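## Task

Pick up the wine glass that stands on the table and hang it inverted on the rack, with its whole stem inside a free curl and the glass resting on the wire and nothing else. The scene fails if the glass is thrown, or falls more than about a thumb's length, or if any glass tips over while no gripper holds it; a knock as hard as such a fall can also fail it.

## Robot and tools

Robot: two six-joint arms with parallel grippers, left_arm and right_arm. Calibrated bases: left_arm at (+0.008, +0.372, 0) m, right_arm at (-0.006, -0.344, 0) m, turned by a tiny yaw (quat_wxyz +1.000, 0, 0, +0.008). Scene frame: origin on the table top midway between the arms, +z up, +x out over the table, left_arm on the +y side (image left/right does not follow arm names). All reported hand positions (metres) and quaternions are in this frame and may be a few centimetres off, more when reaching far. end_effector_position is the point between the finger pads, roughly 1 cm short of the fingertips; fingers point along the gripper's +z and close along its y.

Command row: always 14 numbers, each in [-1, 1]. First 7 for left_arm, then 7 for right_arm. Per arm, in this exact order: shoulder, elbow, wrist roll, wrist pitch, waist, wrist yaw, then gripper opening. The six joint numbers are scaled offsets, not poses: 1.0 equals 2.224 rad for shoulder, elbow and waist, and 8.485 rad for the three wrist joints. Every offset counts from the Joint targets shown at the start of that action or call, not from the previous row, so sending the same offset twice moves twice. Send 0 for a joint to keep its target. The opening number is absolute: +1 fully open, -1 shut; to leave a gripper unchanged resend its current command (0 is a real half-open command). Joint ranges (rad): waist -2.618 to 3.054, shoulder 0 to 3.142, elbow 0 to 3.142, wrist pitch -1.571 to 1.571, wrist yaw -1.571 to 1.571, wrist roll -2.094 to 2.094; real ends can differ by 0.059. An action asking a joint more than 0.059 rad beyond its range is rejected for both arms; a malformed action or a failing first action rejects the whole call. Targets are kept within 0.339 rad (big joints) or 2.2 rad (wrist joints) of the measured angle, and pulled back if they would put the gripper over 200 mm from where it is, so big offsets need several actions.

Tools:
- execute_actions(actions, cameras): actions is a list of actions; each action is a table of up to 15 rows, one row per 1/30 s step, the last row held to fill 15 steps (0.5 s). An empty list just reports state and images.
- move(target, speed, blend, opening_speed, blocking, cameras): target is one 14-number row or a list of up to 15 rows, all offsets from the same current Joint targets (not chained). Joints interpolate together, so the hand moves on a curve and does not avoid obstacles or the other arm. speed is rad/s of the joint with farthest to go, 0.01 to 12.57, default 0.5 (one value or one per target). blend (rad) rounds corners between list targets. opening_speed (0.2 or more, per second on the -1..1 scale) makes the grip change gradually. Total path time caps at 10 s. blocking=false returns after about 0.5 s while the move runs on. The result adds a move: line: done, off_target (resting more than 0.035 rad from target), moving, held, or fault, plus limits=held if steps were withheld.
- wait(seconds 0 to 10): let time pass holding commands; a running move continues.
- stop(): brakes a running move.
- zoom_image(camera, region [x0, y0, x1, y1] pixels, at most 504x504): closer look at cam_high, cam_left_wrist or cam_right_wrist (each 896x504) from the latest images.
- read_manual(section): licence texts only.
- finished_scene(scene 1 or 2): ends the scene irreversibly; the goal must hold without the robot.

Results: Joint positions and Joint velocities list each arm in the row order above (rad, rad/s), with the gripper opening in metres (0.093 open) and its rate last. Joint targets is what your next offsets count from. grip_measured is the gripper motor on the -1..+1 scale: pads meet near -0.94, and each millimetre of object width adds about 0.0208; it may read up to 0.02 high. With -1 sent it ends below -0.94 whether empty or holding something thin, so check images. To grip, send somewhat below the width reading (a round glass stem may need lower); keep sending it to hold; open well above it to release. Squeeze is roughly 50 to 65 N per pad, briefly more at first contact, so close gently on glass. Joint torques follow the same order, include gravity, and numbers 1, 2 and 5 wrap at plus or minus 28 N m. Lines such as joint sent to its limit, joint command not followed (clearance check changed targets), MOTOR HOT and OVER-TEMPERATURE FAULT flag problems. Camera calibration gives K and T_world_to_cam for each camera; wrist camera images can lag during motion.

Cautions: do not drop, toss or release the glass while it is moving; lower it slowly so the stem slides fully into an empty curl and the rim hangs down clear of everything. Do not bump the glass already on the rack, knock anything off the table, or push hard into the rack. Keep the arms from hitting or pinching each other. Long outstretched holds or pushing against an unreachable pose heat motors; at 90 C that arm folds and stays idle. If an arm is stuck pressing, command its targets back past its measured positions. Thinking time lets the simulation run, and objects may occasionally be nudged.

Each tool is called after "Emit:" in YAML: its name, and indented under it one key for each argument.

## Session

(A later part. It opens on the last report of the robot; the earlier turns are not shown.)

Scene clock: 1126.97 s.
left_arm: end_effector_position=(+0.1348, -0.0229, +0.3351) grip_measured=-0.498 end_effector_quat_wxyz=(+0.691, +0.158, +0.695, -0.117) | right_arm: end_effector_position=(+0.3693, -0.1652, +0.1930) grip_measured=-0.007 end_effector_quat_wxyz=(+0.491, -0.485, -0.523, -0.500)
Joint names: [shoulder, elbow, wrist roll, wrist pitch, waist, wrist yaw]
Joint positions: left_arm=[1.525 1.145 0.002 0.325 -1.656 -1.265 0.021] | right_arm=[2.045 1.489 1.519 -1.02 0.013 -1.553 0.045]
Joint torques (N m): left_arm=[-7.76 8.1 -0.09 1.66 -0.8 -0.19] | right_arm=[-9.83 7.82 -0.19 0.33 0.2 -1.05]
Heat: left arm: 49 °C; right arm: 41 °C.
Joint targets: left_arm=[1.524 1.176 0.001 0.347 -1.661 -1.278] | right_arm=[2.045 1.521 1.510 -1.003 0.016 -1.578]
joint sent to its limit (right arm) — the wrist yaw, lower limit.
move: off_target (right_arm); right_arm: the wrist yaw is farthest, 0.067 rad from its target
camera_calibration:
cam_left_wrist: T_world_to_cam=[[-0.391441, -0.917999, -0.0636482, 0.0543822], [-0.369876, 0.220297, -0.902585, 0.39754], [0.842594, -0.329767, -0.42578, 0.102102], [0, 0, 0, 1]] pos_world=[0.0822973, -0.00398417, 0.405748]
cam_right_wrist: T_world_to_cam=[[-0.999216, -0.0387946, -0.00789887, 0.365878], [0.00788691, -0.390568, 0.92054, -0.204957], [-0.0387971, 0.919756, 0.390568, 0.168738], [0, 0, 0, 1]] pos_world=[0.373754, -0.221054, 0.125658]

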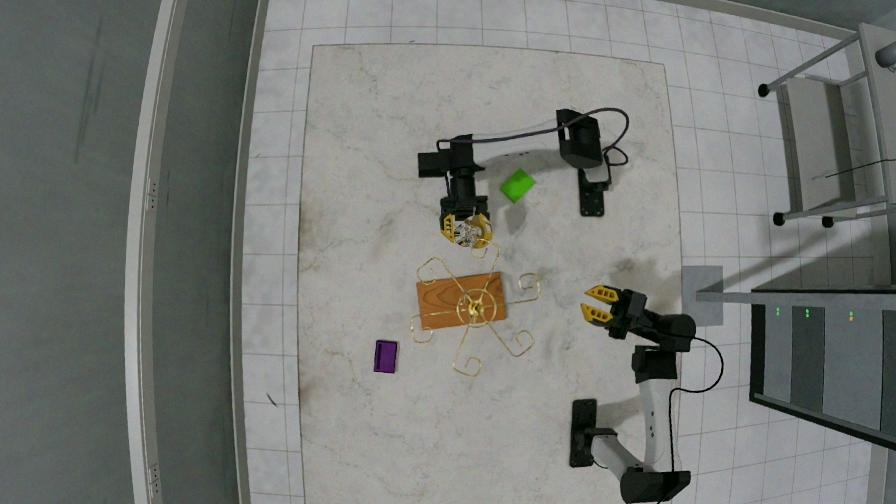

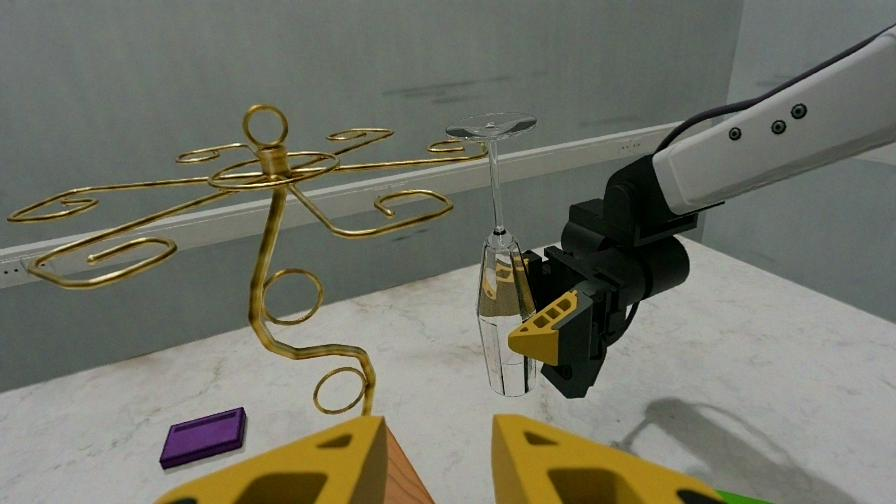

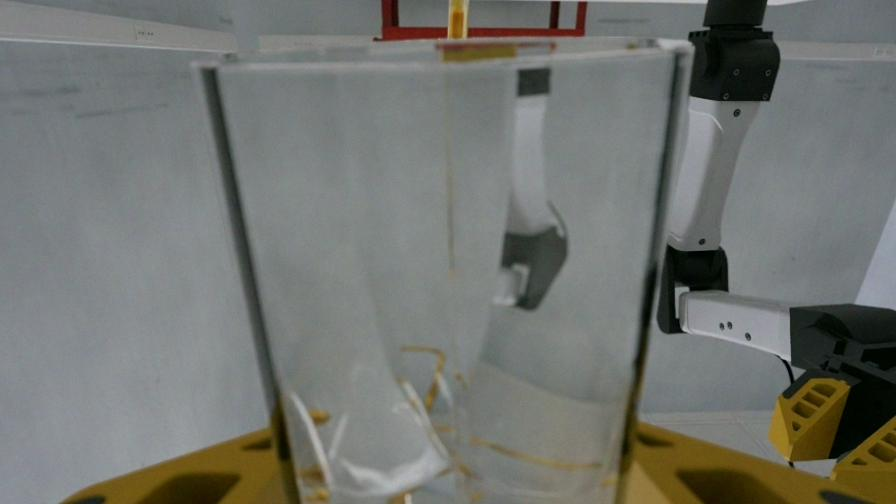

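Emit:
move:
  target:
    - [0,0,0,0,0,0,-0.5, 0.0166,0.0625,0,-0.0152,-0.0013,0,-0.2]
    - [0,0,0,0,0,0,-0.5, 0.0926,0.1794,0,-0.0266,0.0499,0,-0.2]
  speed: 0.3
  cameras: ["cam_high","cam_left_wrist"]

Emit:
zoom_image:
  camera: "cam_high"
  region: [430, 210, 530, 330]

Emit:
zoom_image:
  camera: "cam_left_wrist"
  region: [380, 80, 580, 250]

Scene clock: 1320.93 s.
left_arm: end_effector_position=(+0.1348, -0.0229, +0.3351) grip_measured=-0.498 end_effector_quat_wxyz=(+0.691, +0.158, +0.695, -0.117) | right_arm: end_effector_position=(+0.4026, -0.1173, +0.2111) grip_measured=-0.007 end_effector_quat_wxyz=(+0.516, -0.454, -0.550, -0.474)
Joint names: [shoulder, elbow, wrist roll, wrist pitch, waist, wrist yaw]
Joint positions: left_arm=[1.525 1.145 0.002 0.325 -1.656 -1.265 0.021] | right_arm=[2.249 1.885 1.515 -1.21 0.123 -1.553 0.045]
Joint torques (N m): left_arm=[-7.62 8.18 -0.11 1.7 -1.05 -0.16] | right_arm=[-11.28 8.03 -0.14 0.04 0.12 -0.98]
Heat: left arm: 50 °C; right arm: 45 °C.
Joint targets: left_arm=[1.524 1.176 0.001 0.347 -1.661 -1.278] | right_arm=[2.251 1.920 1.511 -1.229 0.127 -1.578]
move: done
camera_calibration:
cam_left_wrist: T_world_to_cam=[[-0.391441, -0.917999, -0.0636482, 0.0543822], [-0.369876, 0.220297, -0.902585, 0.39754], [0.842594, -0.329767, -0.42578, 0.102102], [0, 0, 0, 1]] pos_world=[0.0822973, -0.00398417, 0.405748]
Images, in order (width x height): cam_high 896x504, cam_left_wrist 896x504.

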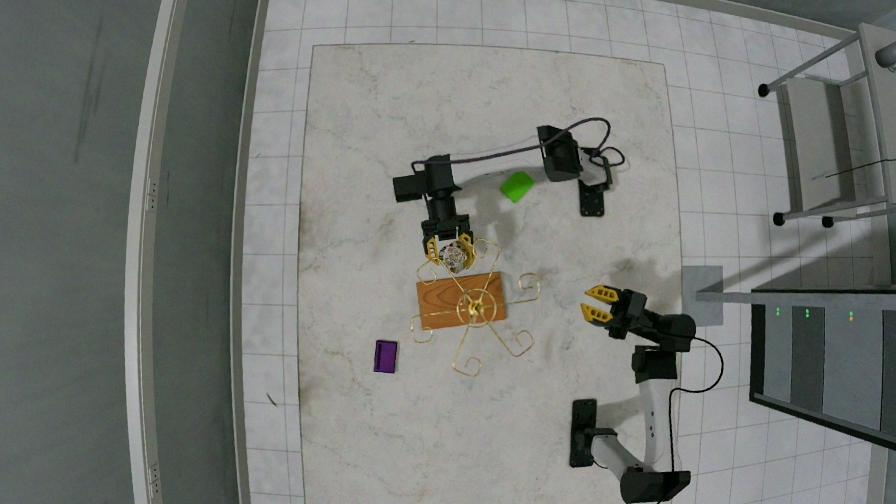

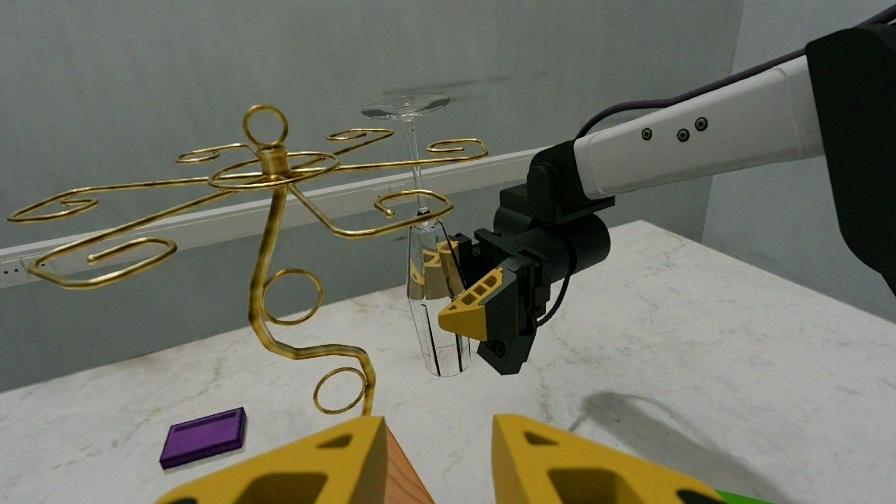

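Scaled by 4.200 from the camera's 896x504 image, which has a finer 1280x720 frame.

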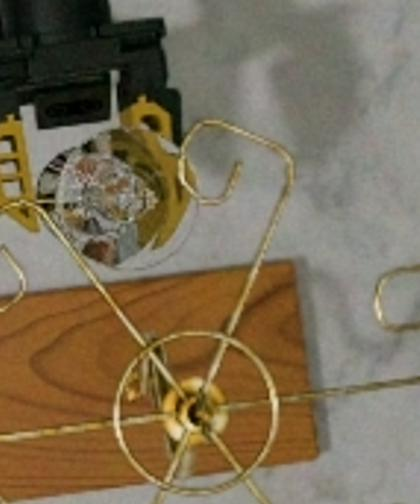

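Scaled by 2.520 from the camera's 896x504 image, which has a finer 1280x720 frame.

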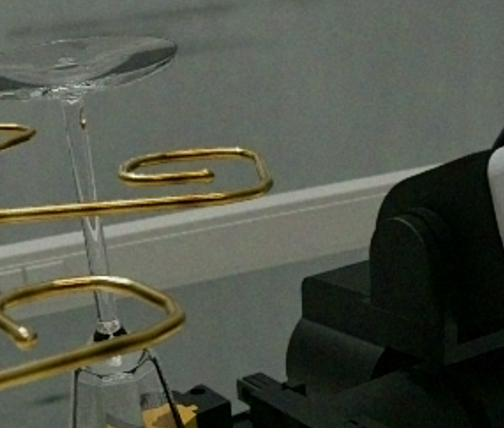

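Emit:
move:
  target: [0,0,0,0,0,0,-0.5, -0.0661,-0.1084,0,0.0137,0.0364,0,-0.2]
  speed: 0.25
  cameras: ["cam_high","cam_left_wrist"]

Emit:
zoom_image:
  camera: "cam_high"
  region: [430, 210, 530, 330]

Emit:
zoom_image:
  camera: "cam_left_wrist"
  region: [300, 80, 540, 240]

Scene clock: 1379.37 s.
left_arm: end_effector_position=(+0.1348, -0.0229, +0.3352) grip_measured=-0.498 end_effector_quat_wxyz=(+0.691, +0.158, +0.695, -0.118) | right_arm: end_effector_position=(+0.3567, -0.0914, +0.2029) grip_measured=-0.007 end_effector_quat_wxyz=(+0.538, -0.436, -0.565, -0.449)
Joint names: [shoulder, elbow, wrist roll, wrist pitch, waist, wrist yaw]
Joint positions: left_arm=[1.525 1.145 0.002 0.326 -1.656 -1.265 0.021] | right_arm=[2.147 1.687 1.514 -1.128 0.203 -1.553 0.045]
Joint torques (N m): left_arm=[-7.72 8.14 -0.12 1.67 -0.76 -0.11] | right_arm=[-14.54 4.6 -0.16 0.33 0.35 -1.05]
Heat: left arm: 50 °C; right arm: 50 °C.
Joint targets: left_arm=[1.524 1.176 0.001 0.348 -1.661 -1.278] | right_arm=[2.104 1.679 1.510 -1.112 0.208 -1.578]
move: off_target (right_arm); right_arm: the shoulder is farthest, 0.043 rad from its target
camera_calibration:
cam_left_wrist: T_world_to_cam=[[-0.391452, -0.918023, -0.0632361, 0.054222], [-0.369912, 0.219912, -0.902665, 0.397663], [0.842573, -0.329959, -0.425673, 0.102102], [0, 0, 0, 1]] pos_world=[0.0822973, -0.00398429, 0.405847]
Images, in order (width x height): cam_high 896x504, cam_left_wrist 896x504.

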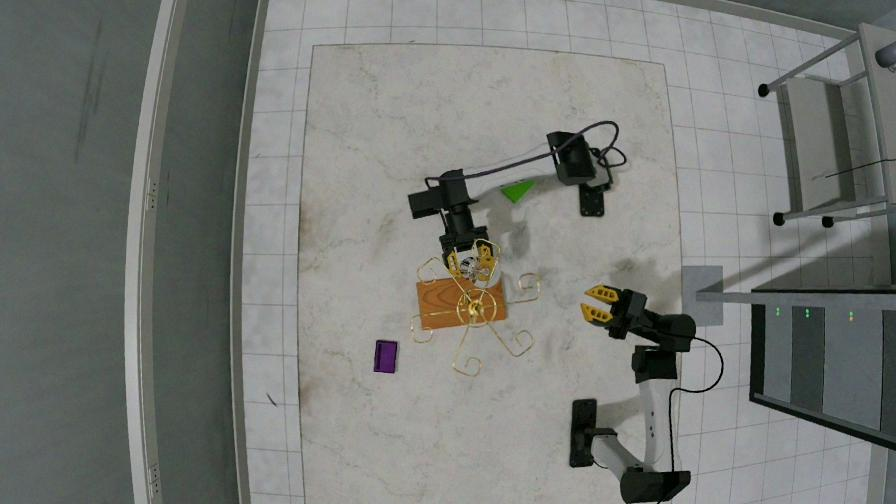

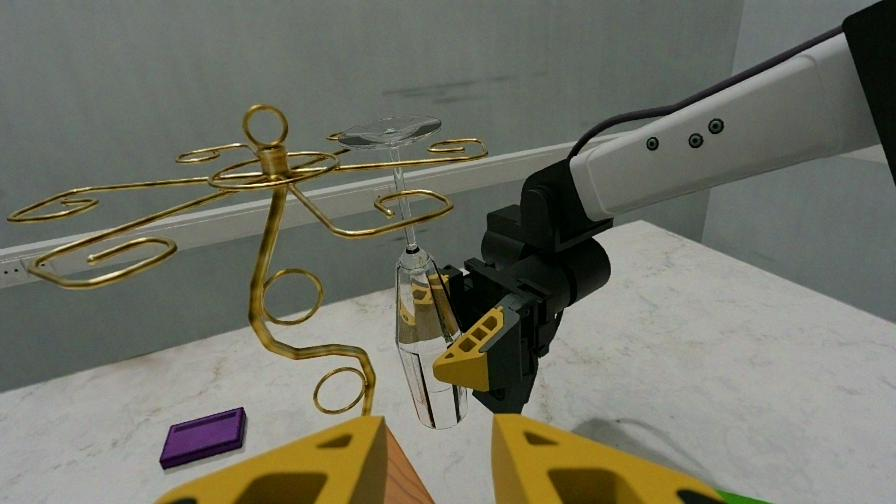

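Scaled by 4.200 from the camera's 896x504 image, which has a finer 1280x720 frame.

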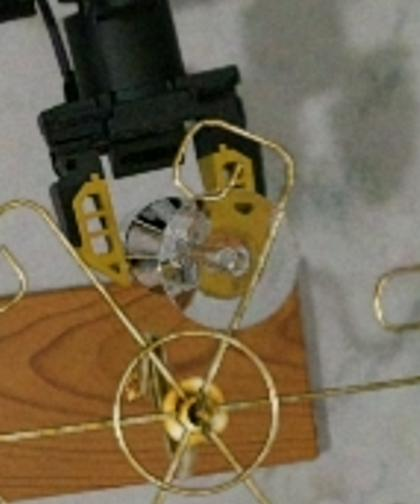

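Scaled by 2.100 from the camera's 896x504 image, which has a finer 1280x720 frame.

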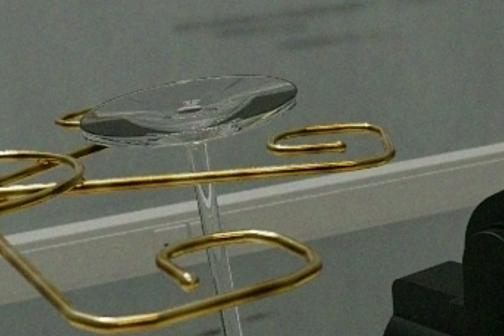

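Emit:
move:
  target:
    - [0,0,0,0,0,0,-0.5, -0.0387,-0.0616,0,0.0077,-0.0234,0,-0.2]
  speed: 0.2
  cameras: ["cam_high","cam_left_wrist"]

Emit:
zoom_image:
  camera: "cam_high"
  region: [450, 220, 530, 300]

Emit:
zoom_image:
  camera: "cam_left_wrist"
  region: [340, 90, 520, 230]

Scene clock: 1424.87 s.
left_arm: end_effector_position=(+0.1348, -0.0229, +0.3352) grip_measured=-0.498 end_effector_quat_wxyz=(+0.691, +0.158, +0.695, -0.118) | right_arm: end_effector_position=(+0.3453, -0.1104, +0.2030) grip_measured=-0.007 end_effector_quat_wxyz=(+0.525, -0.443, -0.559, -0.465)
Joint names: [shoulder, elbow, wrist roll, wrist pitch, waist, wrist yaw]
Joint positions: left_arm=[1.525 1.145 0.002 0.326 -1.656 -1.265 0.021] | right_arm=[2.058 1.55 1.514 -1.064 0.162 -1.553 0.045]
Joint torques (N m): left_arm=[-7.79 8.14 -0.09 1.72 -0.87 -0.14] | right_arm=[-13.67 4.48 -0.1 0.32 -0.73 -1.03]
Heat: left arm: 51 °C; right arm: 59 °C.
Joint targets: left_arm=[1.524 1.176 0.001 0.348 -1.661 -1.278] | right_arm=[2.018 1.542 1.510 -1.047 0.156 -1.578]
move: off_target (right_arm); right_arm: the shoulder is farthest, 0.040 rad from its target
camera_calibration:
cam_left_wrist: T_world_to_cam=[[-0.391452, -0.918023, -0.0632361, 0.054222], [-0.369912, 0.219912, -0.902665, 0.397663], [0.842573, -0.329959, -0.425673, 0.102102], [0, 0, 0, 1]] pos_world=[0.0822973, -0.00398429, 0.405847]
Images, in order (width x height): cam_high 896x504, cam_left_wrist 896x504.

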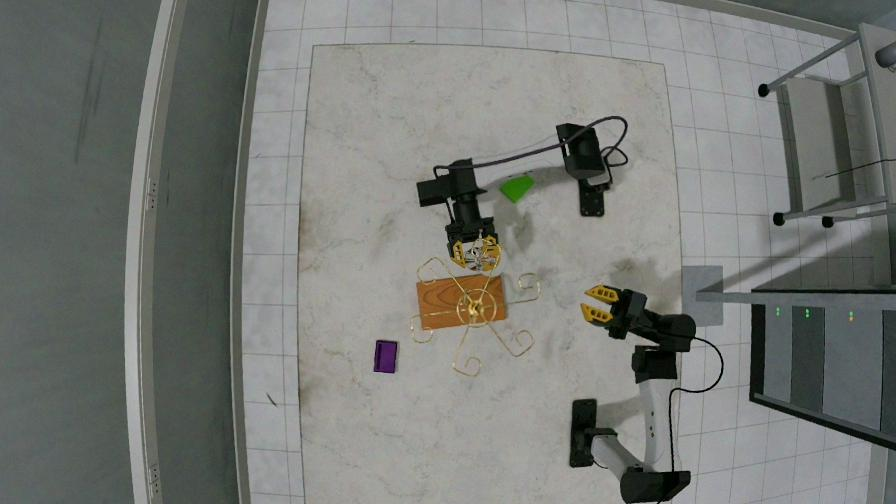

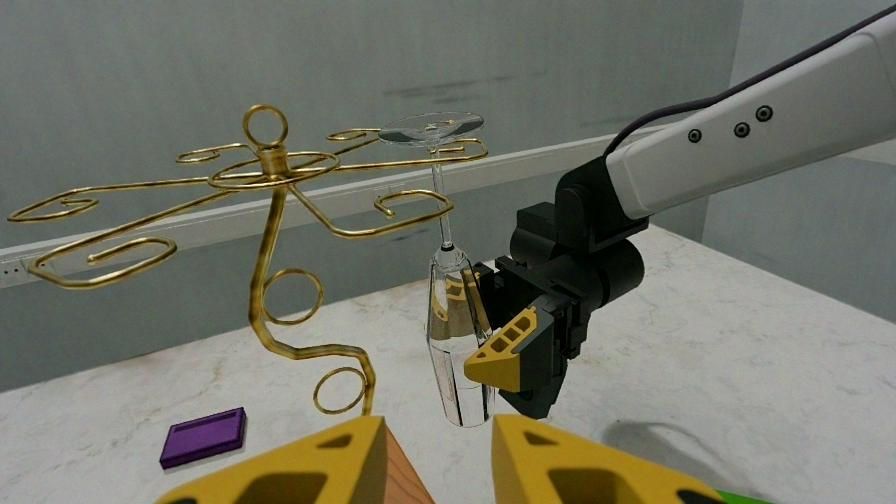

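Scaled by 6.300 from the camera's 896x504 image, which has a finer 1280x720 frame.

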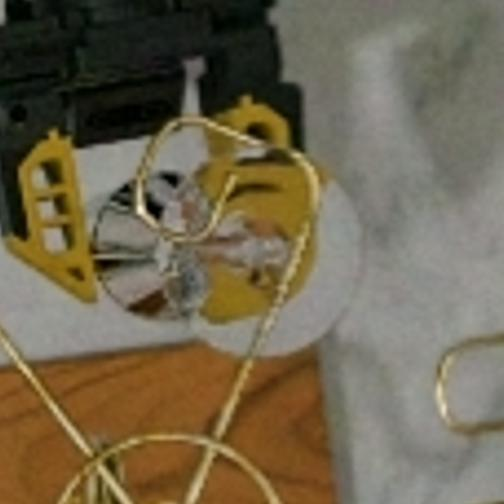

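Scaled by 2.800 from the camera's 896x504 image, which has a finer 1280x720 frame.

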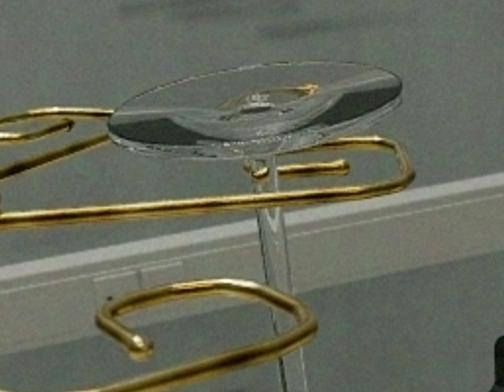

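Emit:
move:
  target: [0,0,0,0,0,0,-0.5, -0.0261,-0.0396,0,0.0035,-0.0184,0,-0.2]
  speed: 0.2
  cameras: ["cam_high","cam_left_wrist"]

Emit:
zoom_image:
  camera: "cam_high"
  region: [450, 220, 530, 300]

Emit:
zoom_image:
  camera: "cam_left_wrist"
  region: [340, 90, 520, 230]

Scene clock: 1457.57 s.
left_arm: end_effector_position=(+0.1348, -0.0229, +0.3352) grip_measured=-0.498 end_effector_quat_wxyz=(+0.691, +0.158, +0.695, -0.118) | right_arm: end_effector_position=(+0.3389, -0.1276, +0.2032) grip_measured=-0.007 end_effector_quat_wxyz=(+0.515, -0.454, -0.550, -0.476)
Joint names: [shoulder, elbow, wrist roll, wrist pitch, waist, wrist yaw]
Joint positions: left_arm=[1.525 1.145 0.002 0.326 -1.656 -1.265 0.021] | right_arm=[1.998 1.461 1.514 -1.034 0.119 -1.553 0.045]
Joint torques (N m): left_arm=[-7.61 8.23 -0.09 1.67 -0.72 -0.16] | right_arm=[-13.04 4.57 -0.12 0.38 -0.49 -1.01]
Heat: left arm: 51 °C; right arm: 59 °C.
Joint targets: left_arm=[1.524 1.176 0.001 0.348 -1.661 -1.278] | right_arm=[1.960 1.454 1.510 -1.017 0.115 -1.578]
move: off_target (right_arm); right_arm: the shoulder is farthest, 0.038 rad from its target
camera_calibration:
cam_left_wrist: T_world_to_cam=[[-0.391452, -0.918023, -0.0632361, 0.054222], [-0.369912, 0.219912, -0.902665, 0.397663], [0.842573, -0.329959, -0.425673, 0.102102], [0, 0, 0, 1]] pos_world=[0.0822973, -0.00398429, 0.405847]
Images, in order (width x height): cam_high 896x504, cam_left_wrist 896x504.

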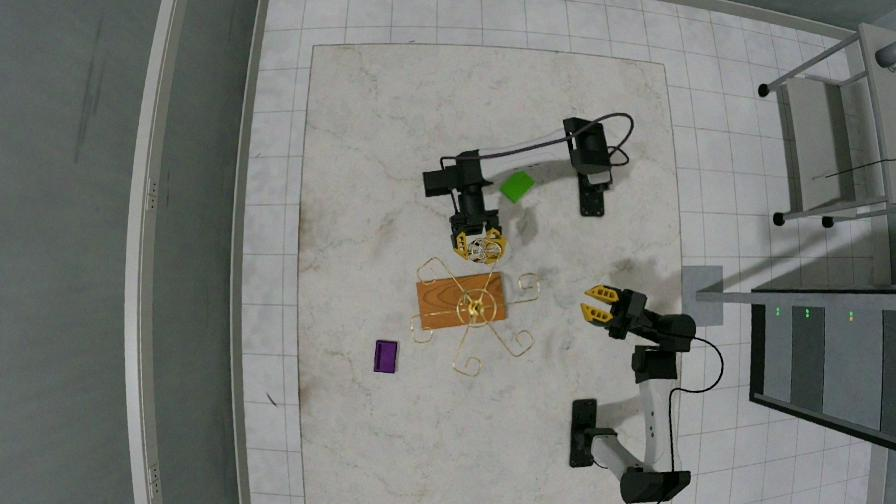

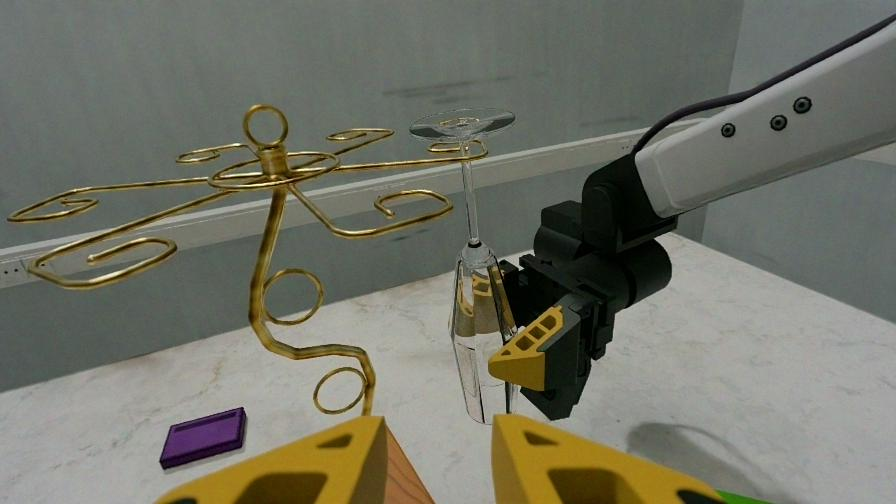

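Scaled by 6.300 from the camera's 896x504 image, which has a finer 1280x720 frame.

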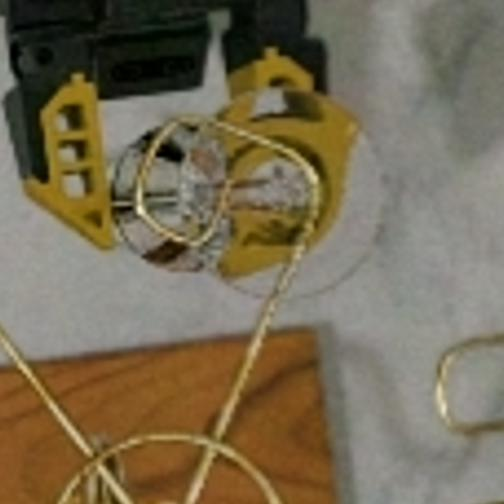

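Scaled by 2.800 from the camera's 896x504 image, which has a finer 1280x720 frame.

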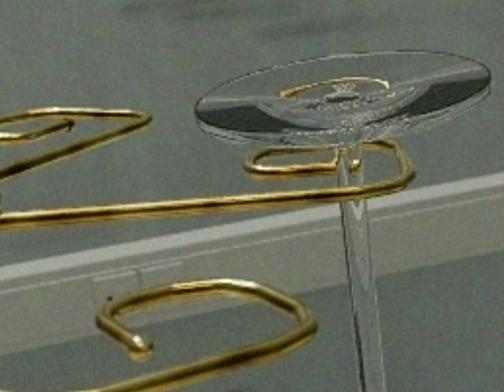

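Emit:
move:
  target: [0,0,0,0,0,0,-0.5, 0.0265,-0.0142,0,0.0055,0,0,-0.2]
  speed: 0.05
  cameras: ["cam_high","cam_left_wrist"]

Emit:
zoom_image:
  camera: "cam_left_wrist"
  region: [380, 90, 520, 200]

Scene clock: 1488.70 s.
left_arm: end_effector_position=(+0.1348, -0.0229, +0.3352) grip_measured=-0.498 end_effector_quat_wxyz=(+0.691, +0.158, +0.695, -0.118) | right_arm: end_effector_position=(+0.3389, -0.1276, +0.1924) grip_measured=-0.007 end_effector_quat_wxyz=(+0.518, -0.453, -0.547, -0.477)
Joint names: [shoulder, elbow, wrist roll, wrist pitch, waist, wrist yaw]
Joint positions: left_arm=[1.525 1.145 0.002 0.326 -1.656 -1.265 0.021] | right_arm=[2.013 1.432 1.514 -0.992 0.119 -1.562 0.045]
Joint torques (N m): left_arm=[-7.87 8.01 -0.12 1.71 -0.83 -0.17] | right_arm=[-9.02 4.37 -0.1 0.36 -0.59 -0.94]
Heat: left arm: 51 °C; right arm: 54 °C.
Joint targets: left_arm=[1.524 1.176 0.001 0.348 -1.661 -1.278] | right_arm=[2.019 1.422 1.510 -0.971 0.115 -1.578]
move: done
camera_calibration:
cam_left_wrist: T_world_to_cam=[[-0.391452, -0.918023, -0.0632361, 0.054222], [-0.369912, 0.219912, -0.902665, 0.397663], [0.842573, -0.329959, -0.425673, 0.102102], [0, 0, 0, 1]] pos_world=[0.0822973, -0.00398429, 0.405847]
Images, in order (width x height): cam_high 896x504, cam_left_wrist 896x504.

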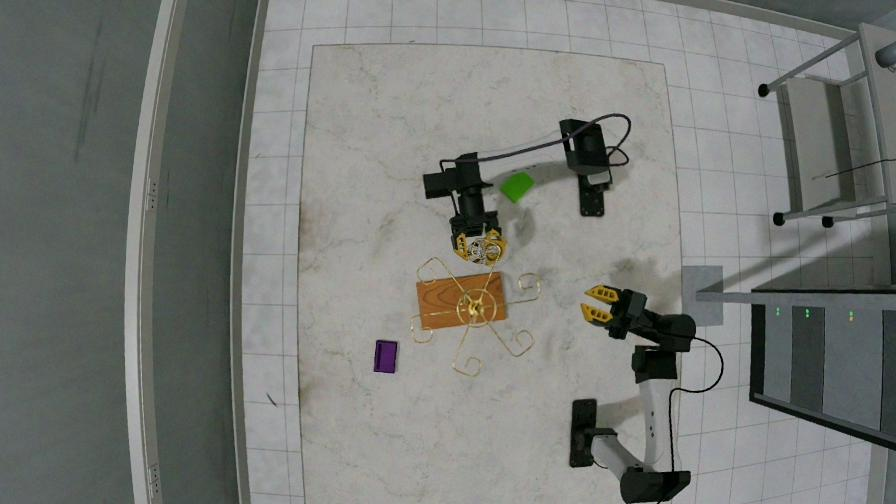

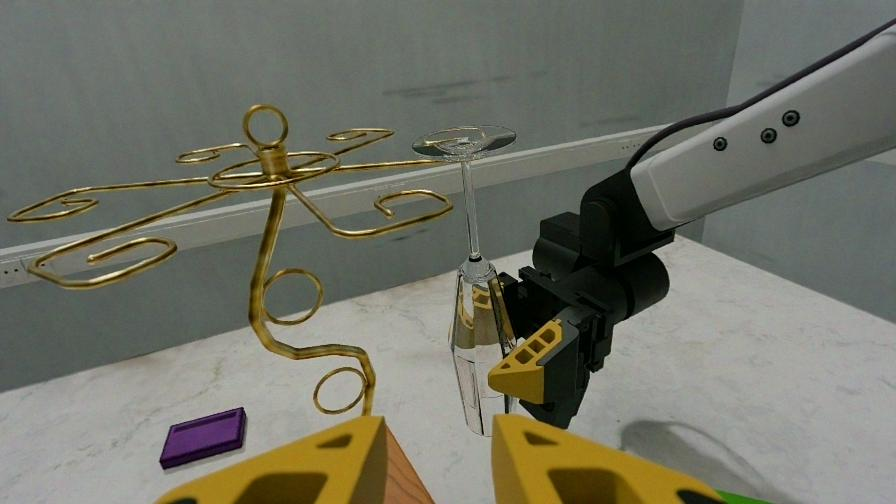

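Scaled by 3.600 from the camera's 896x504 image, which has a finer 1280x720 frame.

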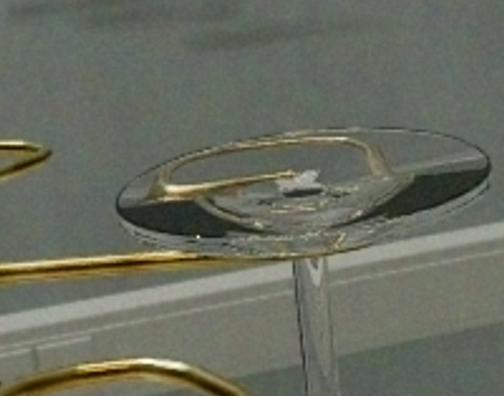

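Emit:
move:
  target: [0,0,0,0,0,0,-0.5, 0.0032,-0.0066,0,0.0026,0,0,-0.2]
  speed: 0.03
  cameras: ["cam_high","cam_left_wrist"]

Emit:
zoom_image:
  camera: "cam_left_wrist"
  region: [380, 90, 520, 200]

Emit:
zoom_image:
  camera: "cam_high"
  region: [450, 220, 530, 300]

Scene clock: 1513.20 s.
left_arm: end_effector_position=(+0.1348, -0.0229, +0.3352) grip_measured=-0.498 end_effector_quat_wxyz=(+0.691, +0.158, +0.695, -0.118) | right_arm: end_effector_position=(+0.3385, -0.1277, +0.1922) grip_measured=-0.007 end_effector_quat_wxyz=(+0.522, -0.448, -0.543, -0.482)
Joint names: [shoulder, elbow, wrist roll, wrist pitch, waist, wrist yaw]
Joint positions: left_arm=[1.525 1.145 0.002 0.326 -1.656 -1.265 0.021] | right_arm=[2.015 1.421 1.517 -0.975 0.119 -1.581 0.045]
Joint torques (N m): left_arm=[-7.94 7.95 -0.13 1.73 -0.88 -0.16] | right_arm=[-8.35 4.04 -0.16 0.4 -0.62 -0.76]
Heat: left arm: 51 °C; right arm: 51 °C.
Joint targets: left_arm=[1.524 1.176 0.001 0.348 -1.661 -1.278] | right_arm=[2.026 1.408 1.510 -0.949 0.115 -1.578]
move: done
camera_calibration:
cam_left_wrist: T_world_to_cam=[[-0.391452, -0.918023, -0.0632361, 0.054222], [-0.369912, 0.219912, -0.902665, 0.397663], [0.842573, -0.329959, -0.425673, 0.102102], [0, 0, 0, 1]] pos_world=[0.0822973, -0.00398429, 0.405847]
Images, in order (width x height): cam_high 896x504, cam_left_wrist 896x504.

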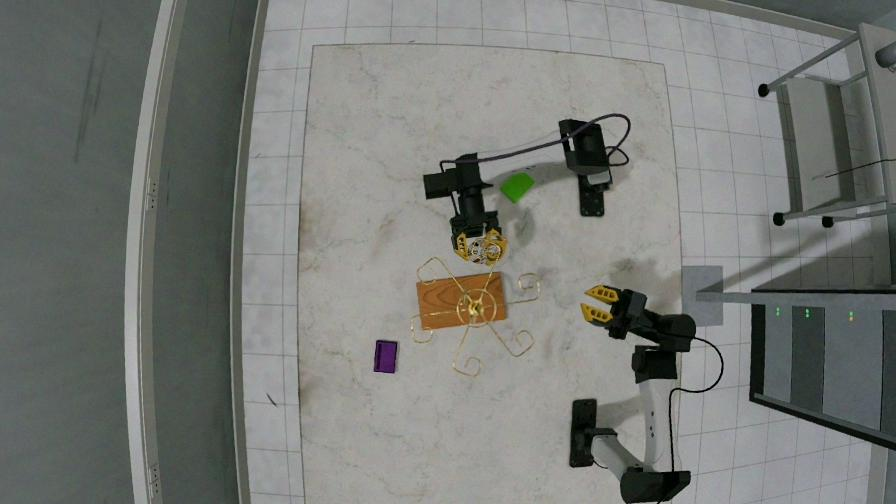

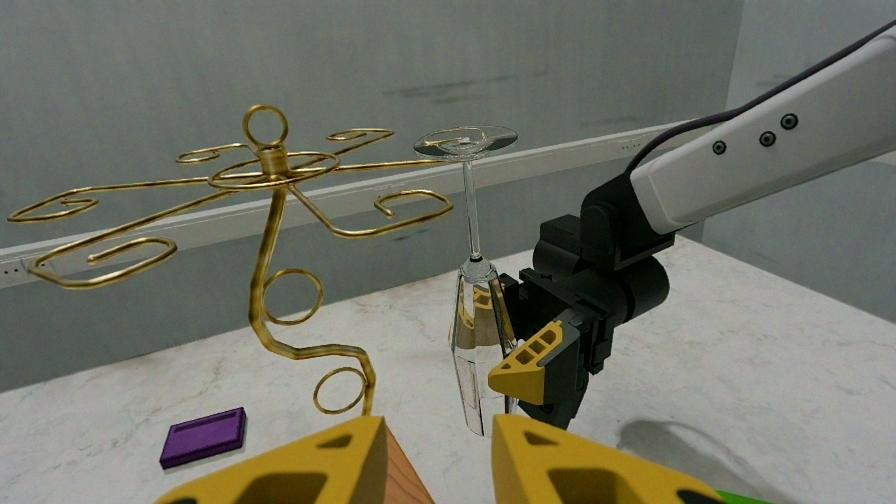

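Scaled by 3.600 from the camera's 896x504 image, which has a finer 1280x720 frame.

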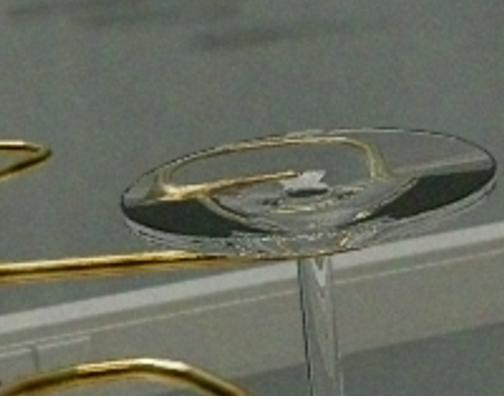

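Scaled by 6.300 from the camera's 896x504 image, which has a finer 1280x720 frame.

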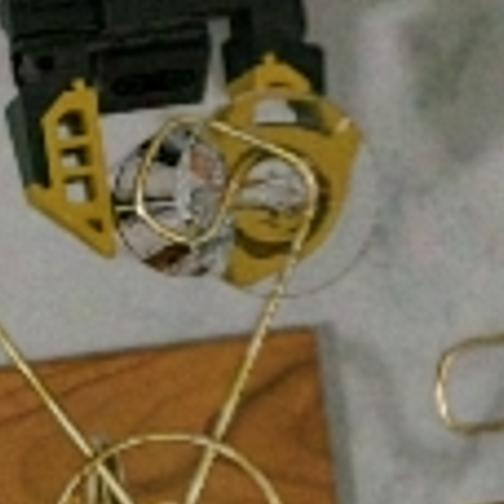

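Emit:
move:
  target: [0,0,0,0,0,0,-0.5, 0.0020,-0.0036,0,0.0014,0,-0.0017,-0.2]
  speed: 0.03
  cameras: ["cam_high","cam_left_wrist"]

Emit:
zoom_image:
  camera: "cam_left_wrist"
  region: [380, 90, 520, 200]

Scene clock: 1531.77 s.
left_arm: end_effector_position=(+0.1348, -0.0229, +0.3352) grip_measured=-0.498 end_effector_quat_wxyz=(+0.691, +0.158, +0.695, -0.118) | right_arm: end_effector_position=(+0.3387, -0.1277, +0.1914) grip_measured=-0.007 end_effector_quat_wxyz=(+0.522, -0.448, -0.543, -0.482)
Joint names: [shoulder, elbow, wrist roll, wrist pitch, waist, wrist yaw]
Joint positions: left_arm=[1.525 1.145 0.002 0.326 -1.656 -1.265 0.021] | right_arm=[2.015 1.418 1.521 -0.967 0.119 -1.581 0.045]
Joint torques (N m): left_arm=[-7.65 8.14 -0.09 1.69 -0.91 -0.19] | right_arm=[-8.01 3.47 -0.21 0.51 -0.68 -0.72]
Heat: left arm: 51 °C; right arm: 48 °C.
Joint targets: left_arm=[1.524 1.176 0.001 0.347 -1.661 -1.278] | right_arm=[2.030 1.399 1.510 -0.937 0.115 -1.578]
joint sent to its limit (right arm) — the wrist yaw, lower limit.
move: done
camera_calibration:
cam_left_wrist: T_world_to_cam=[[-0.391452, -0.918023, -0.0632361, 0.054222], [-0.369912, 0.219912, -0.902665, 0.397663], [0.842573, -0.329959, -0.425673, 0.102102], [0, 0, 0, 1]] pos_world=[0.0822973, -0.00398429, 0.405847]
Images, in order (width x height): cam_high 896x504, cam_left_wrist 896x504.

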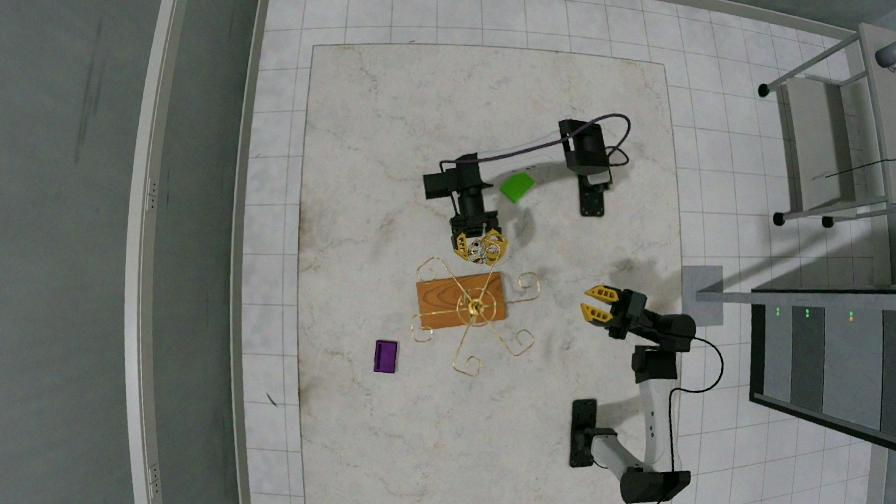

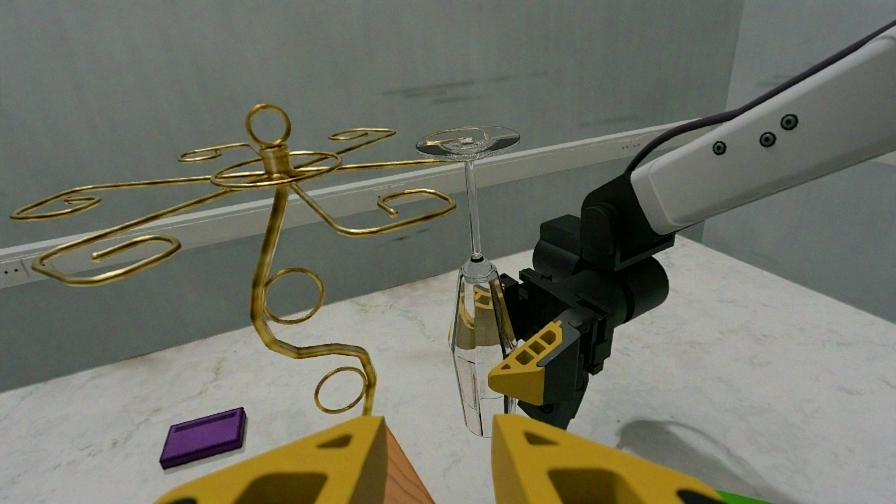

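Scaled by 3.600 from the camera's 896x504 image, which has a finer 1280x720 frame.

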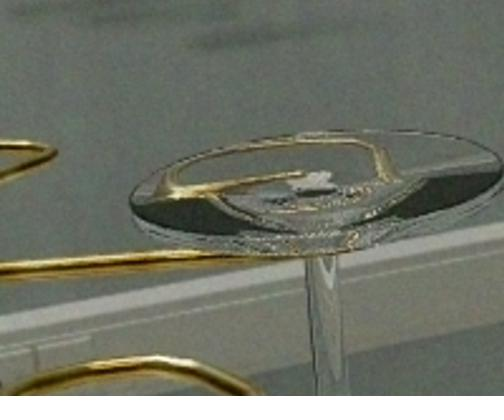

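Emit:
move:
  target: [0,0,0,0,0,0,-0.5, -0.0030,0.0050,0,-0.0020,0,0,-0.2]
  speed: 0.03
  cameras: ["cam_high","cam_left_wrist"]

Emit:
zoom_image:
  camera: "cam_left_wrist"
  region: [380, 90, 520, 200]

Scene clock: 1544.57 s.
left_arm: end_effector_position=(+0.1348, -0.0229, +0.3352) grip_measured=-0.498 end_effector_quat_wxyz=(+0.691, +0.158, +0.695, -0.118) | right_arm: end_effector_position=(+0.3388, -0.1276, +0.1914) grip_measured=-0.007 end_effector_quat_wxyz=(+0.522, -0.447, -0.543, -0.483)
Joint names: [shoulder, elbow, wrist roll, wrist pitch, waist, wrist yaw]
Joint positions: left_arm=[1.525 1.145 0.002 0.326 -1.656 -1.265 0.021] | right_arm=[2.015 1.418 1.522 -0.965 0.119 -1.581 0.045]
Joint torques (N m): left_arm=[-7.84 8.14 -0.08 1.66 -0.83 -0.21] | right_arm=[-8.64 4.48 -0.21 0.34 -0.49 -0.74]
Heat: left arm: 51 °C; right arm: 46 °C.
Joint targets: left_arm=[1.524 1.176 0.001 0.347 -1.661 -1.278] | right_arm=[2.023 1.410 1.510 -0.954 0.115 -1.578]
move: done
camera_calibration:
cam_left_wrist: T_world_to_cam=[[-0.391452, -0.918023, -0.0632361, 0.054222], [-0.369912, 0.219912, -0.902665, 0.397663], [0.842573, -0.329959, -0.425673, 0.102102], [0, 0, 0, 1]] pos_world=[0.0822973, -0.00398429, 0.405847]
Images, in order (width x height): cam_high 896x504, cam_left_wrist 896x504.

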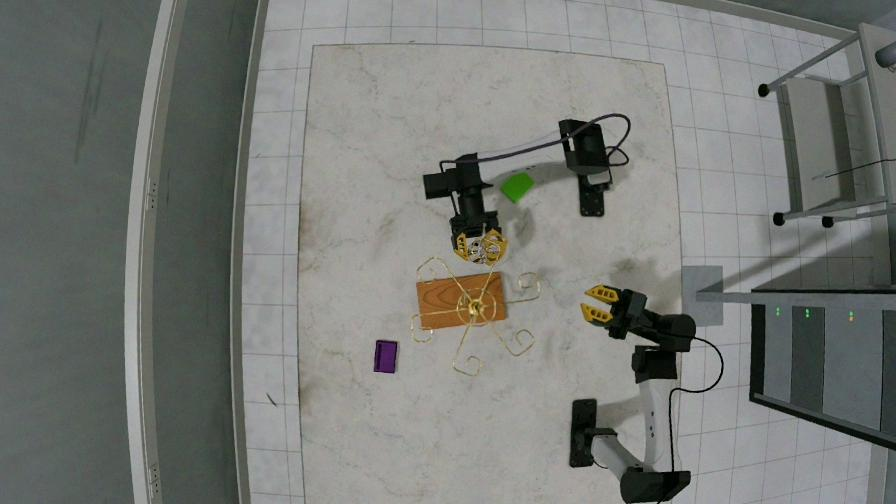

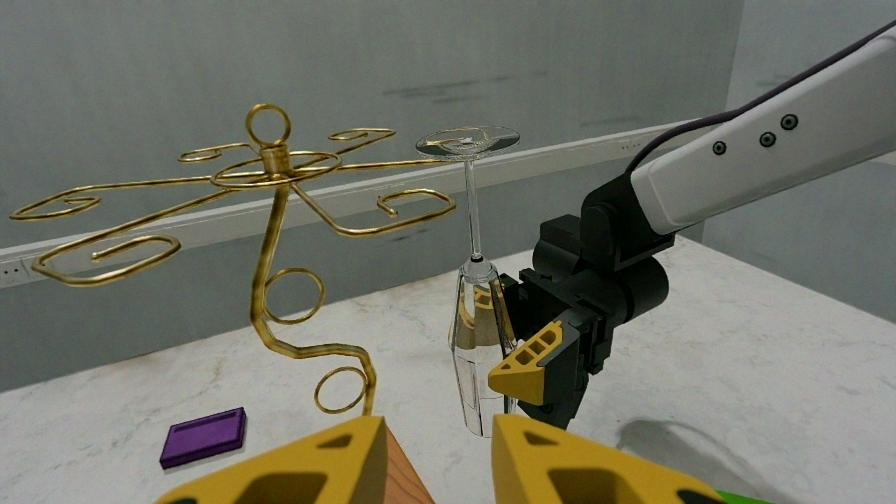

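Scaled by 3.600 from the camera's 896x504 image, which has a finer 1280x720 frame.

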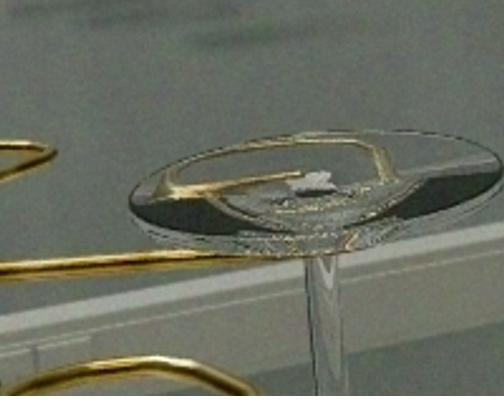

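Emit:
move:
  target: [0,0,0,0,0,0,-0.5, 0,0,0,0,0,0,0.3]
  opening_speed: 0.25
  cameras: ["cam_high","cam_left_wrist","cam_right_wrist"]

Emit:
zoom_image:
  camera: "cam_left_wrist"
  region: [380, 90, 520, 200]

Emit:
zoom_image:
  camera: "cam_high"
  region: [450, 220, 530, 300]

Scene clock: 1570.80 s.
left_arm: end_effector_position=(+0.1348, -0.0229, +0.3352) grip_measured=-0.498 end_effector_quat_wxyz=(+0.691, +0.158, +0.695, -0.118) | right_arm: end_effector_position=(+0.3389, -0.1276, +0.1910) grip_measured=+0.297 end_effector_quat_wxyz=(+0.521, -0.447, -0.543, -0.483)
Joint names: [shoulder, elbow, wrist roll, wrist pitch, waist, wrist yaw]
Joint positions: left_arm=[1.525 1.145 0.002 0.326 -1.656 -1.265 0.021] | right_arm=[2.016 1.418 1.518 -0.965 0.119 -1.581 0.059]
Joint torques (N m): left_arm=[-7.69 8.31 -0.13 1.62 -0.79 -0.2] | right_arm=[-8.79 4.48 -0.16 0.32 -0.58 -0.73]
Heat: left arm: 51 °C; right arm: 45 °C.
Joint targets: left_arm=[1.524 1.176 0.001 0.347 -1.661 -1.278] | right_arm=[2.023 1.410 1.510 -0.954 0.115 -1.578]
move: done
camera_calibration:
cam_left_wrist: T_world_to_cam=[[-0.391452, -0.918023, -0.0632361, 0.054222], [-0.369912, 0.219912, -0.902665, 0.397663], [0.842573, -0.329959, -0.425673, 0.102102], [0, 0, 0, 1]] pos_world=[0.0822973, -0.00398429, 0.405847]
cam_right_wrist: T_world_to_cam=[[-0.989309, -0.144352, -0.0207528, 0.322475], [0.0413854, -0.414341, 0.90918, -0.200356], [-0.139841, 0.898601, 0.415885, 0.160429], [0, 0, 0, 1]] pos_world=[0.349754, -0.180627, 0.122132]

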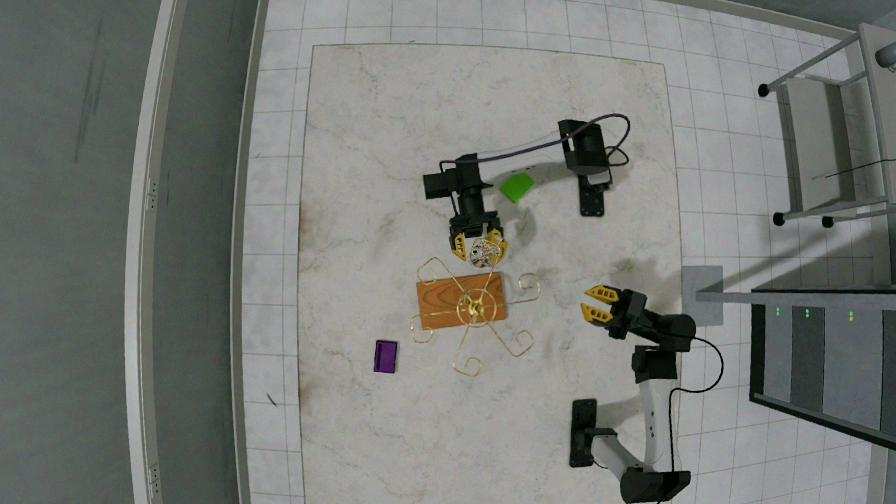

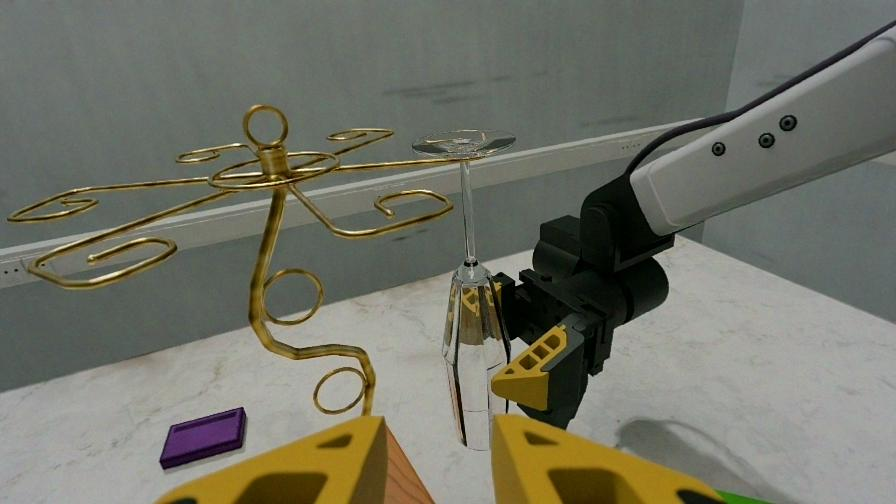

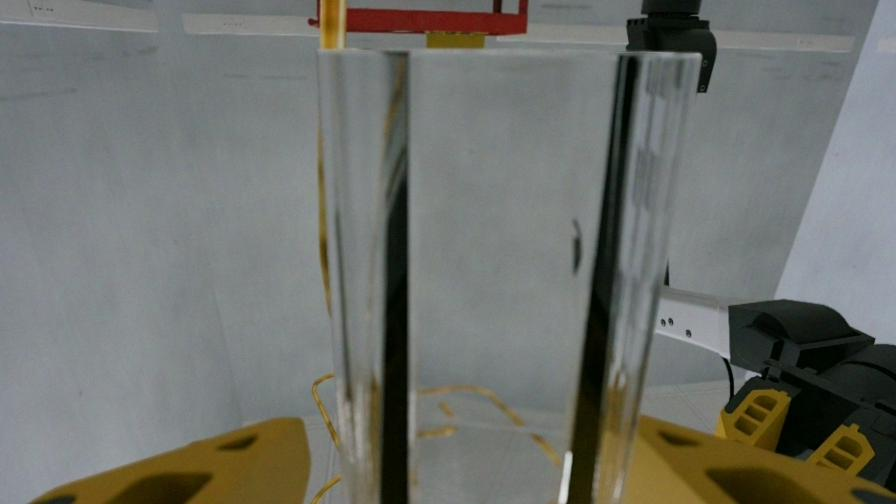

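Scaled by 3.600 from the camera's 896x504 image, which has a finer 1280x720 frame.

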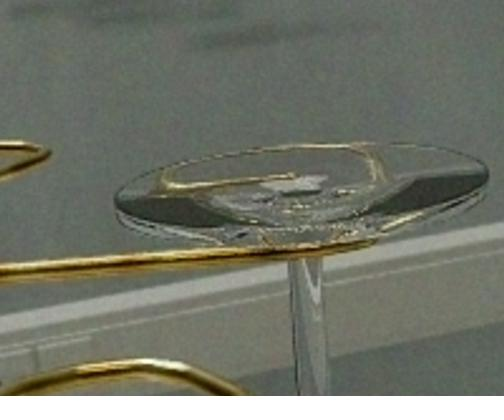

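Scaled by 6.300 from the camera's 896x504 image, which has a finer 1280x720 frame.

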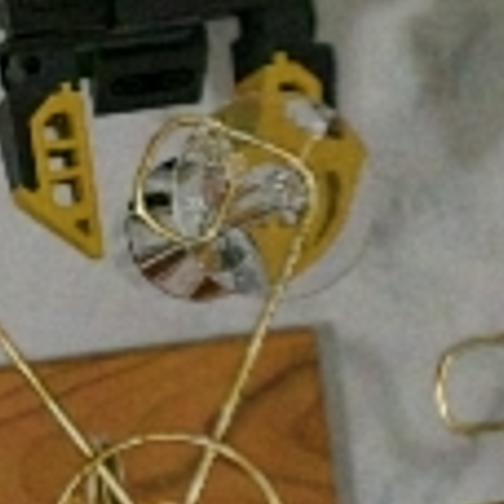

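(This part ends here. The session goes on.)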